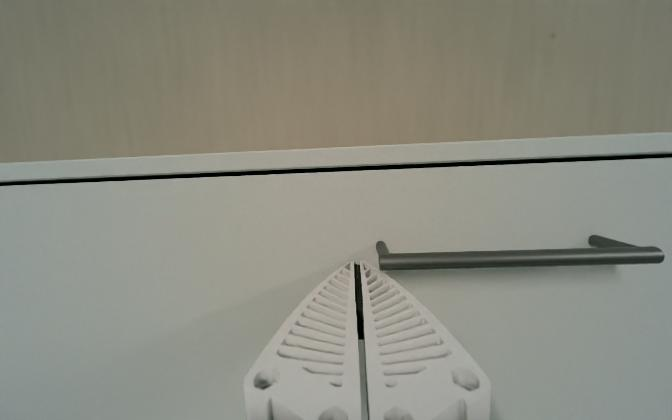

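Request:
move(base={"translate_m": 0.035}, speeds={"translate_m": 0.08}, cameras=[])

Request:
wait(seconds=0.2, cameras=["head_camera", "right_wrist_camera"])

Request:
zoom_image(camera="head_camera", region=[350, 120, 800, 500])

Scene clock: 87.13 s.
Joint torques (N m): left_arm=[-8.37 2.39 -3.5 -13.03 0.02 -1.34 -0.02] | right_arm=[20.86 -0.46 5.17 3.17 -3.58 2.94 -0.95]
move: done
base_odometry: x=+0.819 y=-0.415 heading=-1.076
turned_by_wheels: -0.001
turned_by_imu: +0.000
base_tilt: forward=+0.6 right=-0.1
base_status: done
joint_positions: torso_hip_rad=+0.000 torso_knee_rad=+0.000 torso_waist_rad=-0.790 left_shoulder_pitch_rad=+1.156 left_shoulder_yaw_rad=+0.342 left_upper_arm_roll_rad=+0.160 left_elbow_rad=-2.331 left_forearm_roll_rad=-0.418 left_wrist_pitch_rad=+0.634 left_wrist_yaw_rad=+0.436 left_gripper_rad=+0.005 right_shoulder_pitch_rad=+0.157 right_shoulder_yaw_rad=-0.044 right_upper_arm_roll_rad=-0.142 right_elbow_rad=-1.948 right_forearm_roll_rad=+0.501 right_wrist_pitch_rad=-1.276 right_wrist_yaw_rad=-0.530 right_gripper_rad=+0.005 head_pan_rad=+0.000 head_tilt_rad=-0.790 head_camera_tilt_rad=+0.300
joint_status: not commanded
chest: x=+0.0282 y=+0.0000 z=+0.8381 quat_wxyz=(+0.923, +0.000, +0.384, +0.000) (m; base frame)
left_hand: x=+0.5809 y=+0.1999 z=+0.4494 quat_wxyz=(+0.573, +0.000, +0.819, +0.000) pitch_deg=+20.1 heading_deg=+0.0 roll_deg=+0.0 back=up (m; base frame)
right_hand: x=+0.7994 y=-0.1593 z=+0.9474 quat_wxyz=(+0.707, -0.001, +0.708, +0.000) pitch_deg=+0.1 heading_deg=+0.1 roll_deg=+0.0 back=up (m; base frame)
pictures: none
No camera images: "cameras" was empty.

Scene clock: 87.33 s.
Joint torques (N m): left_arm=[-6.99 1.41 -1.98 -14.52 0.9 -1.72 0.19] | right_arm=[19.93 -0.56 5.41 3.42 -3.69 3.07 -0.78]
base_odometry: x=+0.819 y=-0.415 heading=-1.076
turned_by_wheels: +0.000
turned_by_imu: +0.000
base_tilt: forward=+0.7 right=+0.0
base_status: done
joint_positions: torso_hip_rad=+0.000 torso_knee_rad=+0.000 torso_waist_rad=-0.790 left_shoulder_pitch_rad=+1.156 left_shoulder_yaw_rad=+0.342 left_upper_arm_roll_rad=+0.160 left_elbow_rad=-2.331 left_forearm_roll_rad=-0.418 left_wrist_pitch_rad=+0.634 left_wrist_yaw_rad=+0.436 left_gripper_rad=+0.005 right_shoulder_pitch_rad=+0.157 right_shoulder_yaw_rad=-0.044 right_upper_arm_roll_rad=-0.142 right_elbow_rad=-1.948 right_forearm_roll_rad=+0.501 right_wrist_pitch_rad=-1.276 right_wrist_yaw_rad=-0.530 right_gripper_rad=+0.005 head_pan_rad=+0.000 head_tilt_rad=-0.790 head_camera_tilt_rad=+0.300
joint_status: not commanded
chest: x=+0.0282 y=+0.0000 z=+0.8381 quat_wxyz=(+0.923, +0.000, +0.384, +0.000) (m; base frame)
left_hand: x=+0.5809 y=+0.1999 z=+0.4494 quat_wxyz=(+0.573, +0.000, +0.819, +0.000) pitch_deg=+20.1 heading_deg=+0.0 roll_deg=+0.0 back=up (m; base frame)
right_hand: x=+0.7994 y=-0.1593 z=+0.9474 quat_wxyz=(+0.707, -0.001, +0.708, +0.000) pitch_deg=+0.1 heading_deg=+0.1 roll_deg=+0.0 back=up (m; base frame)
wait: 0.20 s; no rest
pictures: head_camera, right_wrist_camera
Images, in order (width x height): head_camera 896x560, right_wrist_camera 672x420.

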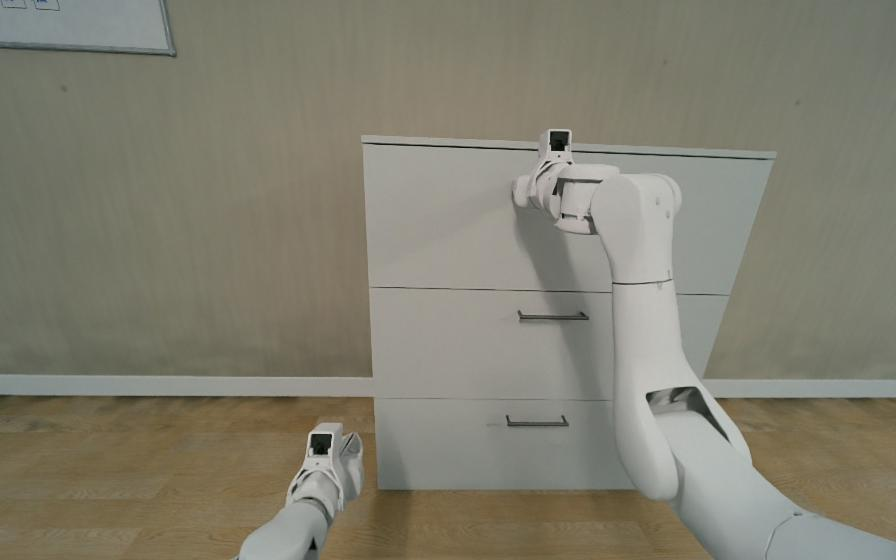

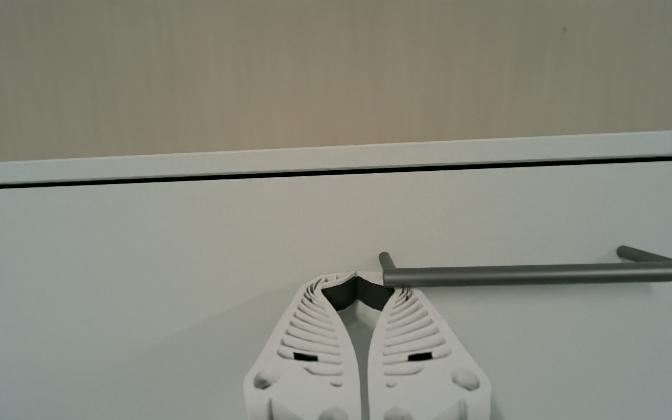

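Scaled by 1.120 from the camera's 896x560 image, which has a finer 960x600 frame.

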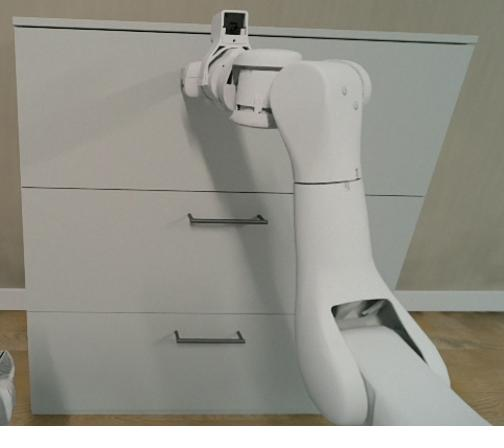

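Request:
move(base={"translate_m": -0.3}, cameras=[])

Request:
move(base={"rotate_rad": 0.784}, joints={"right_shoulder_pitch_rad": -0.667, "right_shoulder_yaw_rad": -0.208, "right_upper_arm_roll_rad": -0.252, "right_elbow_rad": -2.092, "right_forearm_roll_rad": 0.415, "right_wrist_pitch_rad": -0.809, "right_wrist_yaw_rad": -0.472}, cameras=[])

Request:
move(base={"translate_m": -1.98}, speeds={"translate_m": 0.5}, cameras=[])

Request:
move(base={"rotate_rad": 2.32}, cameras=[])

Request:
wait(seconds=0.2, cameras=["head_camera", "right_wrist_camera"])

Scene clock: 132.33 s.
Joint torques (N m): left_arm=[-8.77 2.57 -3.83 -13.83 0.14 -1.62 0.16] | right_arm=[21.76 -0.63 5.18 -4.34 -0.6 2.77 0]
move: done
base_odometry: x=+0.676 y=-0.152 heading=-1.076
turned_by_wheels: -0.001
turned_by_imu: +0.000
base_tilt: forward=+0.7 right=-0.1
base_status: done
joint_positions: torso_hip_rad=+0.000 torso_knee_rad=+0.000 torso_waist_rad=-0.790 left_shoulder_pitch_rad=+1.156 left_shoulder_yaw_rad=+0.342 left_upper_arm_roll_rad=+0.160 left_elbow_rad=-2.331 left_forearm_roll_rad=-0.418 left_wrist_pitch_rad=+0.634 left_wrist_yaw_rad=+0.436 left_gripper_rad=+0.005 right_shoulder_pitch_rad=+0.157 right_shoulder_yaw_rad=-0.044 right_upper_arm_roll_rad=-0.142 right_elbow_rad=-1.947 right_forearm_roll_rad=+0.500 right_wrist_pitch_rad=-1.275 right_wrist_yaw_rad=-0.530 right_gripper_rad=+0.005 head_pan_rad=+0.000 head_tilt_rad=-0.790 head_camera_tilt_rad=+0.300
joint_status: not commanded
chest: x=+0.0286 y=+0.0000 z=+0.8380 quat_wxyz=(+0.923, +0.000, +0.385, +0.000) (m; base frame)
left_hand: x=+0.5810 y=+0.1999 z=+0.4489 quat_wxyz=(+0.573, +0.000, +0.820, +0.000) pitch_deg=+20.1 heading_deg=+0.0 roll_deg=+0.0 back=up (m; base frame)
right_hand: x=+0.8000 y=-0.1596 z=+0.9465 quat_wxyz=(+0.706, +0.000, +0.708, +0.000) pitch_deg=+0.2 heading_deg=+0.0 roll_deg=+0.0 back=up (m; base frame)
pictures: none
No camera images: "cameras" was empty.

Scene clock: 136.80 s.
Joint torques (N m): left_arm=[-7.16 2.42 -2.48 -13.98 0.14 -1.08 0.48] | right_arm=[7.06 -0.64 -1.45 -12.86 -1.06 2.24 0.23]
move: done
base_odometry: x=+0.675 y=-0.152 heading=-0.291
turned_by_wheels: +0.785
turned_by_imu: +0.768
base_tilt: forward=+0.6 right=+0.0
base_status: done
joint_positions: torso_hip_rad=+0.000 torso_knee_rad=+0.000 torso_waist_rad=-0.790 left_shoulder_pitch_rad=+1.156 left_shoulder_yaw_rad=+0.342 left_upper_arm_roll_rad=+0.160 left_elbow_rad=-2.331 left_forearm_roll_rad=-0.418 left_wrist_pitch_rad=+0.634 left_wrist_yaw_rad=+0.436 left_gripper_rad=+0.005 right_shoulder_pitch_rad=-0.661 right_shoulder_yaw_rad=-0.207 right_upper_arm_roll_rad=-0.251 right_elbow_rad=-2.090 right_forearm_roll_rad=+0.416 right_wrist_pitch_rad=-0.813 right_wrist_yaw_rad=-0.473 right_gripper_rad=+0.005 head_pan_rad=+0.000 head_tilt_rad=-0.790 head_camera_tilt_rad=+0.300
joint_status: all done
chest: x=+0.0286 y=+0.0000 z=+0.8380 quat_wxyz=(+0.923, +0.000, +0.385, +0.000) (m; base frame)
left_hand: x=+0.5810 y=+0.1999 z=+0.4489 quat_wxyz=(+0.573, +0.000, +0.820, +0.000) pitch_deg=+20.1 heading_deg=+0.0 roll_deg=+0.0 back=up (m; base frame)
right_hand: x=+0.7210 y=-0.1601 z=+0.5474 quat_wxyz=(+0.607, +0.000, +0.795, +0.000) pitch_deg=+15.3 heading_deg=+0.0 roll_deg=+0.0 back=up (m; base frame)
pictures: none
No camera images: "cameras" was empty.

Scene clock: 143.23 s.
Joint torques (N m): left_arm=[-6.16 2.58 -1.38 -13.41 0.13 -1.01 0.36] | right_arm=[6.28 -0.47 -1.08 -11.68 -0.82 2.32 0.22]
move: done
base_odometry: x=-1.224 y=+0.410 heading=-0.291
turned_by_wheels: +0.000
turned_by_imu: +0.001
base_tilt: forward=+0.7 right=-0.1
base_status: done
joint_positions: torso_hip_rad=+0.000 torso_knee_rad=+0.000 torso_waist_rad=-0.790 left_shoulder_pitch_rad=+1.156 left_shoulder_yaw_rad=+0.342 left_upper_arm_roll_rad=+0.160 left_elbow_rad=-2.331 left_forearm_roll_rad=-0.418 left_wrist_pitch_rad=+0.634 left_wrist_yaw_rad=+0.436 left_gripper_rad=+0.005 right_shoulder_pitch_rad=-0.667 right_shoulder_yaw_rad=-0.208 right_upper_arm_roll_rad=-0.252 right_elbow_rad=-2.092 right_forearm_roll_rad=+0.415 right_wrist_pitch_rad=-0.809 right_wrist_yaw_rad=-0.472 right_gripper_rad=+0.005 head_pan_rad=+0.000 head_tilt_rad=-0.790 head_camera_tilt_rad=+0.300
joint_status: not commanded
chest: x=+0.0286 y=+0.0000 z=+0.8380 quat_wxyz=(+0.923, +0.000, +0.385, +0.000) (m; base frame)
left_hand: x=+0.5810 y=+0.1999 z=+0.4489 quat_wxyz=(+0.573, +0.000, +0.820, +0.000) pitch_deg=+20.1 heading_deg=+0.0 roll_deg=+0.0 back=up (m; base frame)
right_hand: x=+0.7196 y=-0.1599 z=+0.5451 quat_wxyz=(+0.606, +0.000, +0.795, +0.000) pitch_deg=+15.4 heading_deg=+0.0 roll_deg=+0.0 back=up (m; base frame)
pictures: none
No camera images: "cameras" was empty.

Scene clock: 148.70 s.
Joint torques (N m): left_arm=[-6.63 2.95 -2.02 -13.43 0.44 -1.54 0.17] | right_arm=[6.92 1.44 -0.73 -10.66 0.09 2 0.62]
move: done
base_odometry: x=-1.223 y=+0.408 heading=+2.032
turned_by_wheels: +2.323
turned_by_imu: +2.280
base_tilt: forward=+0.7 right=-0.1
base_status: done
joint_positions: torso_hip_rad=+0.000 torso_knee_rad=+0.000 torso_waist_rad=-0.790 left_shoulder_pitch_rad=+1.156 left_shoulder_yaw_rad=+0.342 left_upper_arm_roll_rad=+0.160 left_elbow_rad=-2.331 left_forearm_roll_rad=-0.418 left_wrist_pitch_rad=+0.634 left_wrist_yaw_rad=+0.436 left_gripper_rad=+0.005 right_shoulder_pitch_rad=-0.667 right_shoulder_yaw_rad=-0.208 right_upper_arm_roll_rad=-0.252 right_elbow_rad=-2.092 right_forearm_roll_rad=+0.415 right_wrist_pitch_rad=-0.809 right_wrist_yaw_rad=-0.472 right_gripper_rad=+0.005 head_pan_rad=+0.000 head_tilt_rad=-0.790 head_camera_tilt_rad=+0.300
joint_status: not commanded
chest: x=+0.0286 y=+0.0000 z=+0.8380 quat_wxyz=(+0.923, +0.000, +0.385, +0.000) (m; base frame)
left_hand: x=+0.5810 y=+0.1999 z=+0.4489 quat_wxyz=(+0.573, +0.000, +0.820, +0.000) pitch_deg=+20.1 heading_deg=+0.0 roll_deg=+0.0 back=up (m; base frame)
right_hand: x=+0.7196 y=-0.1600 z=+0.5451 quat_wxyz=(+0.606, +0.000, +0.795, +0.000) pitch_deg=+15.4 heading_deg=+0.0 roll_deg=+0.0 back=up (m; base frame)
pictures: none
No camera images: "cameras" was empty.

Scene clock: 148.90 s.
Joint torques (N m): left_arm=[-6.97 1.71 0.08 -12.49 -0.19 -1.3 -0.09] | right_arm=[7.1 1.44 -1.17 -11.02 -0.05 1.58 0.67]
base_odometry: x=-1.223 y=+0.408 heading=+2.032
turned_by_wheels: +0.000
turned_by_imu: +0.000
base_tilt: forward=+0.6 right=-0.1
base_status: done
joint_positions: torso_hip_rad=+0.000 torso_knee_rad=+0.000 torso_waist_rad=-0.790 left_shoulder_pitch_rad=+1.156 left_shoulder_yaw_rad=+0.342 left_upper_arm_roll_rad=+0.160 left_elbow_rad=-2.331 left_forearm_roll_rad=-0.418 left_wrist_pitch_rad=+0.634 left_wrist_yaw_rad=+0.436 left_gripper_rad=+0.005 right_shoulder_pitch_rad=-0.667 right_shoulder_yaw_rad=-0.208 right_upper_arm_roll_rad=-0.252 right_elbow_rad=-2.092 right_forearm_roll_rad=+0.415 right_wrist_pitch_rad=-0.809 right_wrist_yaw_rad=-0.472 right_gripper_rad=+0.005 head_pan_rad=+0.000 head_tilt_rad=-0.790 head_camera_tilt_rad=+0.300
joint_status: not commanded
chest: x=+0.0286 y=+0.0000 z=+0.8380 quat_wxyz=(+0.923, +0.000, +0.385, +0.000) (m; base frame)
left_hand: x=+0.5810 y=+0.1999 z=+0.4489 quat_wxyz=(+0.573, +0.000, +0.820, +0.000) pitch_deg=+20.1 heading_deg=+0.0 roll_deg=+0.0 back=up (m; base frame)
right_hand: x=+0.7196 y=-0.1600 z=+0.5451 quat_wxyz=(+0.606, +0.000, +0.795, +0.000) pitch_deg=+15.4 heading_deg=+0.0 roll_deg=+0.0 back=up (m; base frame)
wait: 0.20 s; no rest
pictures: head_camera, right_wrist_camera
Images, in order (width x height): head_camera 896x560, right_wrist_camera 672x420.

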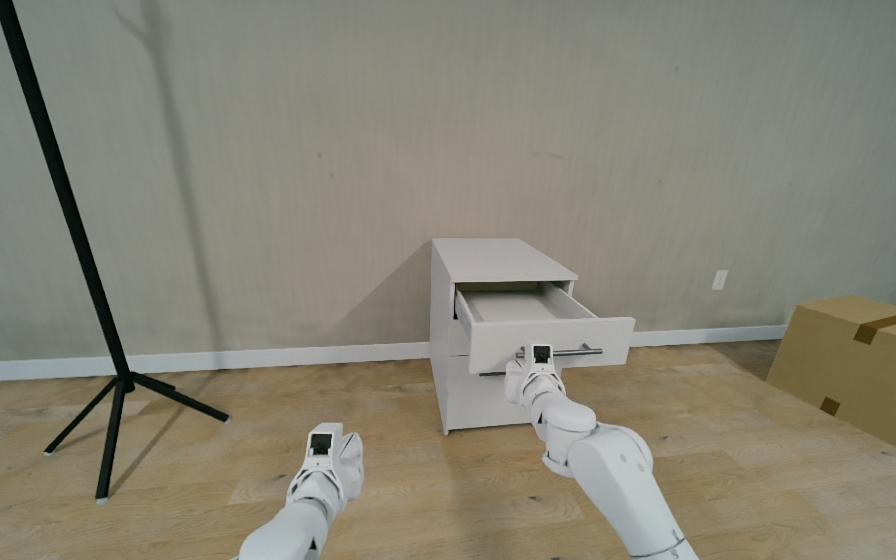

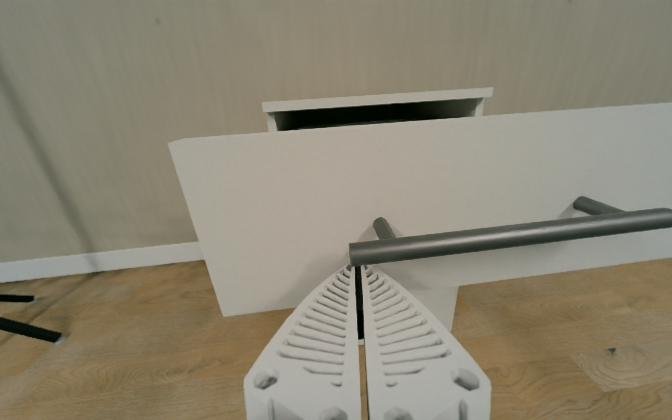

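Request:
move(base={"translate_m": -0.1}, cameras=[])

Request:
move(base={"rotate_rad": 0.13}, cameras=[])

Request:
move(base={"strafe_m": -0.19}, cameras=[])

Request:
wait(seconds=0.2, cameras=["head_camera", "right_wrist_camera"])

Scene clock: 174.17 s.
Joint torques (N m): left_arm=[-5.09 4.04 -3.54 -12.07 0.26 -1.56 -0.19] | right_arm=[7.15 1.51 -1.01 -11.5 -0.12 2.41 0.27]
move: done
base_odometry: x=-1.178 y=+0.319 heading=+2.033
turned_by_wheels: +0.001
turned_by_imu: +0.002
base_tilt: forward=+0.6 right=-0.1
base_status: done
joint_positions: torso_hip_rad=+0.000 torso_knee_rad=+0.000 torso_waist_rad=-0.790 left_shoulder_pitch_rad=+1.156 left_shoulder_yaw_rad=+0.342 left_upper_arm_roll_rad=+0.160 left_elbow_rad=-2.331 left_forearm_roll_rad=-0.418 left_wrist_pitch_rad=+0.634 left_wrist_yaw_rad=+0.436 left_gripper_rad=+0.005 right_shoulder_pitch_rad=-0.667 right_shoulder_yaw_rad=-0.208 right_upper_arm_roll_rad=-0.252 right_elbow_rad=-2.092 right_forearm_roll_rad=+0.415 right_wrist_pitch_rad=-0.809 right_wrist_yaw_rad=-0.472 right_gripper_rad=+0.005 head_pan_rad=+0.000 head_tilt_rad=-0.790 head_camera_tilt_rad=+0.300
joint_status: not commanded
chest: x=+0.0286 y=+0.0000 z=+0.8380 quat_wxyz=(+0.923, +0.000, +0.385, +0.000) (m; base frame)
left_hand: x=+0.5810 y=+0.1999 z=+0.4489 quat_wxyz=(+0.573, +0.000, +0.820, +0.000) pitch_deg=+20.1 heading_deg=+0.0 roll_deg=+0.0 back=up (m; base frame)
right_hand: x=+0.7196 y=-0.1599 z=+0.5451 quat_wxyz=(+0.606, +0.000, +0.795, +0.000) pitch_deg=+15.4 heading_deg=+0.0 roll_deg=+0.0 back=up (m; base frame)
pictures: none
No camera images: "cameras" was empty.

Scene clock: 175.67 s.
Joint torques (N m): left_arm=[-8.71 0.42 -0.58 -12.96 -0.35 -3.22 0.18] | right_arm=[7.4 1.56 -0.89 -10.44 -0.16 2.28 0.12]
move: done
base_odometry: x=-1.178 y=+0.319 heading=+2.163
turned_by_wheels: +0.130
turned_by_imu: +0.129
base_tilt: forward=+0.6 right=+0.0
base_status: done
joint_positions: torso_hip_rad=+0.000 torso_knee_rad=+0.000 torso_waist_rad=-0.790 left_shoulder_pitch_rad=+1.156 left_shoulder_yaw_rad=+0.342 left_upper_arm_roll_rad=+0.160 left_elbow_rad=-2.331 left_forearm_roll_rad=-0.418 left_wrist_pitch_rad=+0.634 left_wrist_yaw_rad=+0.436 left_gripper_rad=+0.005 right_shoulder_pitch_rad=-0.667 right_shoulder_yaw_rad=-0.208 right_upper_arm_roll_rad=-0.252 right_elbow_rad=-2.092 right_forearm_roll_rad=+0.415 right_wrist_pitch_rad=-0.809 right_wrist_yaw_rad=-0.472 right_gripper_rad=+0.005 head_pan_rad=+0.000 head_tilt_rad=-0.790 head_camera_tilt_rad=+0.300
joint_status: not commanded
chest: x=+0.0286 y=+0.0000 z=+0.8380 quat_wxyz=(+0.923, +0.000, +0.385, +0.000) (m; base frame)
left_hand: x=+0.5810 y=+0.1999 z=+0.4489 quat_wxyz=(+0.573, +0.000, +0.820, +0.000) pitch_deg=+20.1 heading_deg=+0.0 roll_deg=+0.0 back=up (m; base frame)
right_hand: x=+0.7196 y=-0.1599 z=+0.5450 quat_wxyz=(+0.606, +0.000, +0.795, +0.000) pitch_deg=+15.4 heading_deg=+0.0 roll_deg=+0.0 back=up (m; base frame)
pictures: none
No camera images: "cameras" was empty.

Scene clock: 178.17 s.
Joint torques (N m): left_arm=[-8.5 2.48 -2.49 -13.51 -0.24 -1.89 -0.21] | right_arm=[7.45 1.14 -0.65 -11.3 -0.17 2.82 0.04]
move: done
base_odometry: x=-1.021 y=+0.425 heading=+2.160
turned_by_wheels: -0.003
turned_by_imu: -0.002
base_tilt: forward=+0.7 right=+0.0
base_status: done
joint_positions: torso_hip_rad=+0.000 torso_knee_rad=+0.000 torso_waist_rad=-0.790 left_shoulder_pitch_rad=+1.156 left_shoulder_yaw_rad=+0.342 left_upper_arm_roll_rad=+0.160 left_elbow_rad=-2.331 left_forearm_roll_rad=-0.418 left_wrist_pitch_rad=+0.634 left_wrist_yaw_rad=+0.436 left_gripper_rad=+0.005 right_shoulder_pitch_rad=-0.667 right_shoulder_yaw_rad=-0.208 right_upper_arm_roll_rad=-0.252 right_elbow_rad=-2.092 right_forearm_roll_rad=+0.415 right_wrist_pitch_rad=-0.809 right_wrist_yaw_rad=-0.472 right_gripper_rad=+0.005 head_pan_rad=+0.000 head_tilt_rad=-0.790 head_camera_tilt_rad=+0.300
joint_status: not commanded
chest: x=+0.0286 y=+0.0000 z=+0.8380 quat_wxyz=(+0.923, +0.000, +0.385, +0.000) (m; base frame)
left_hand: x=+0.5810 y=+0.1999 z=+0.4489 quat_wxyz=(+0.573, +0.000, +0.820, +0.000) pitch_deg=+20.1 heading_deg=+0.0 roll_deg=+0.0 back=up (m; base frame)
right_hand: x=+0.7196 y=-0.1599 z=+0.5450 quat_wxyz=(+0.606, +0.000, +0.795, +0.000) pitch_deg=+15.4 heading_deg=+0.0 roll_deg=+0.0 back=up (m; base frame)
pictures: none
No camera images: "cameras" was empty.

Scene clock: 178.37 s.
Joint torques (N m): left_arm=[-8.79 3.83 -2.56 -14.27 0.36 -1.89 0.03] | right_arm=[6.98 1.68 -0.74 -10.91 -0.27 2.19 0.14]
base_odometry: x=-1.021 y=+0.425 heading=+2.160
turned_by_wheels: +0.000
turned_by_imu: +0.000
base_tilt: forward=+0.7 right=-0.1
base_status: done
joint_positions: torso_hip_rad=+0.000 torso_knee_rad=+0.000 torso_waist_rad=-0.790 left_shoulder_pitch_rad=+1.156 left_shoulder_yaw_rad=+0.342 left_upper_arm_roll_rad=+0.160 left_elbow_rad=-2.331 left_forearm_roll_rad=-0.418 left_wrist_pitch_rad=+0.634 left_wrist_yaw_rad=+0.436 left_gripper_rad=+0.005 right_shoulder_pitch_rad=-0.667 right_shoulder_yaw_rad=-0.208 right_upper_arm_roll_rad=-0.252 right_elbow_rad=-2.092 right_forearm_roll_rad=+0.415 right_wrist_pitch_rad=-0.809 right_wrist_yaw_rad=-0.472 right_gripper_rad=+0.005 head_pan_rad=+0.000 head_tilt_rad=-0.790 head_camera_tilt_rad=+0.300
joint_status: not commanded
chest: x=+0.0286 y=+0.0000 z=+0.8380 quat_wxyz=(+0.923, +0.000, +0.385, +0.000) (m; base frame)
left_hand: x=+0.5810 y=+0.1999 z=+0.4489 quat_wxyz=(+0.573, +0.000, +0.820, +0.000) pitch_deg=+20.1 heading_deg=+0.0 roll_deg=+0.0 back=up (m; base frame)
right_hand: x=+0.7196 y=-0.1599 z=+0.5450 quat_wxyz=(+0.606, +0.000, +0.795, +0.000) pitch_deg=+15.4 heading_deg=+0.0 roll_deg=+0.0 back=up (m; base frame)
wait: 0.20 s; no rest
pictures: head_camera, right_wrist_camera
Images, in order (width x height): head_camera 896x560, right_wrist_camera 672x420.

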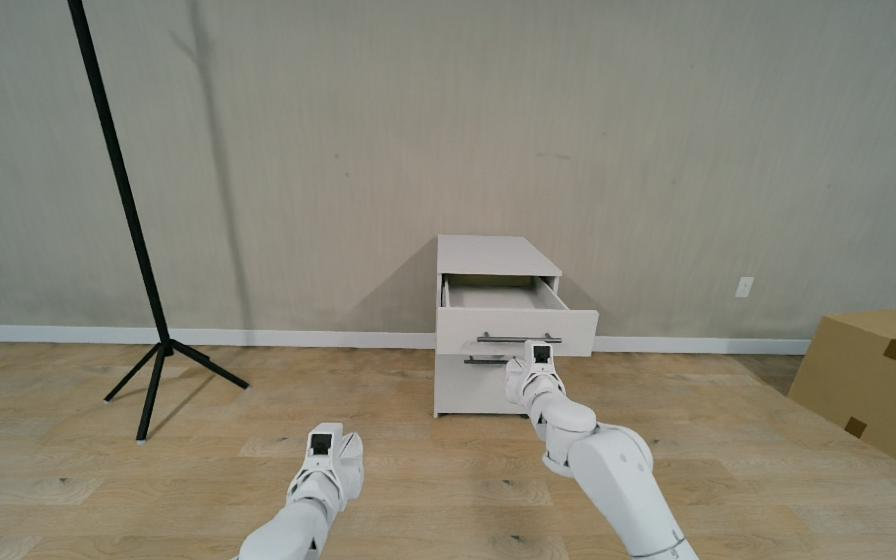

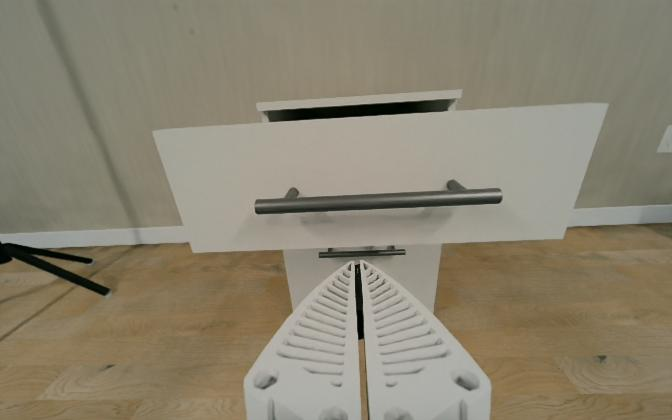

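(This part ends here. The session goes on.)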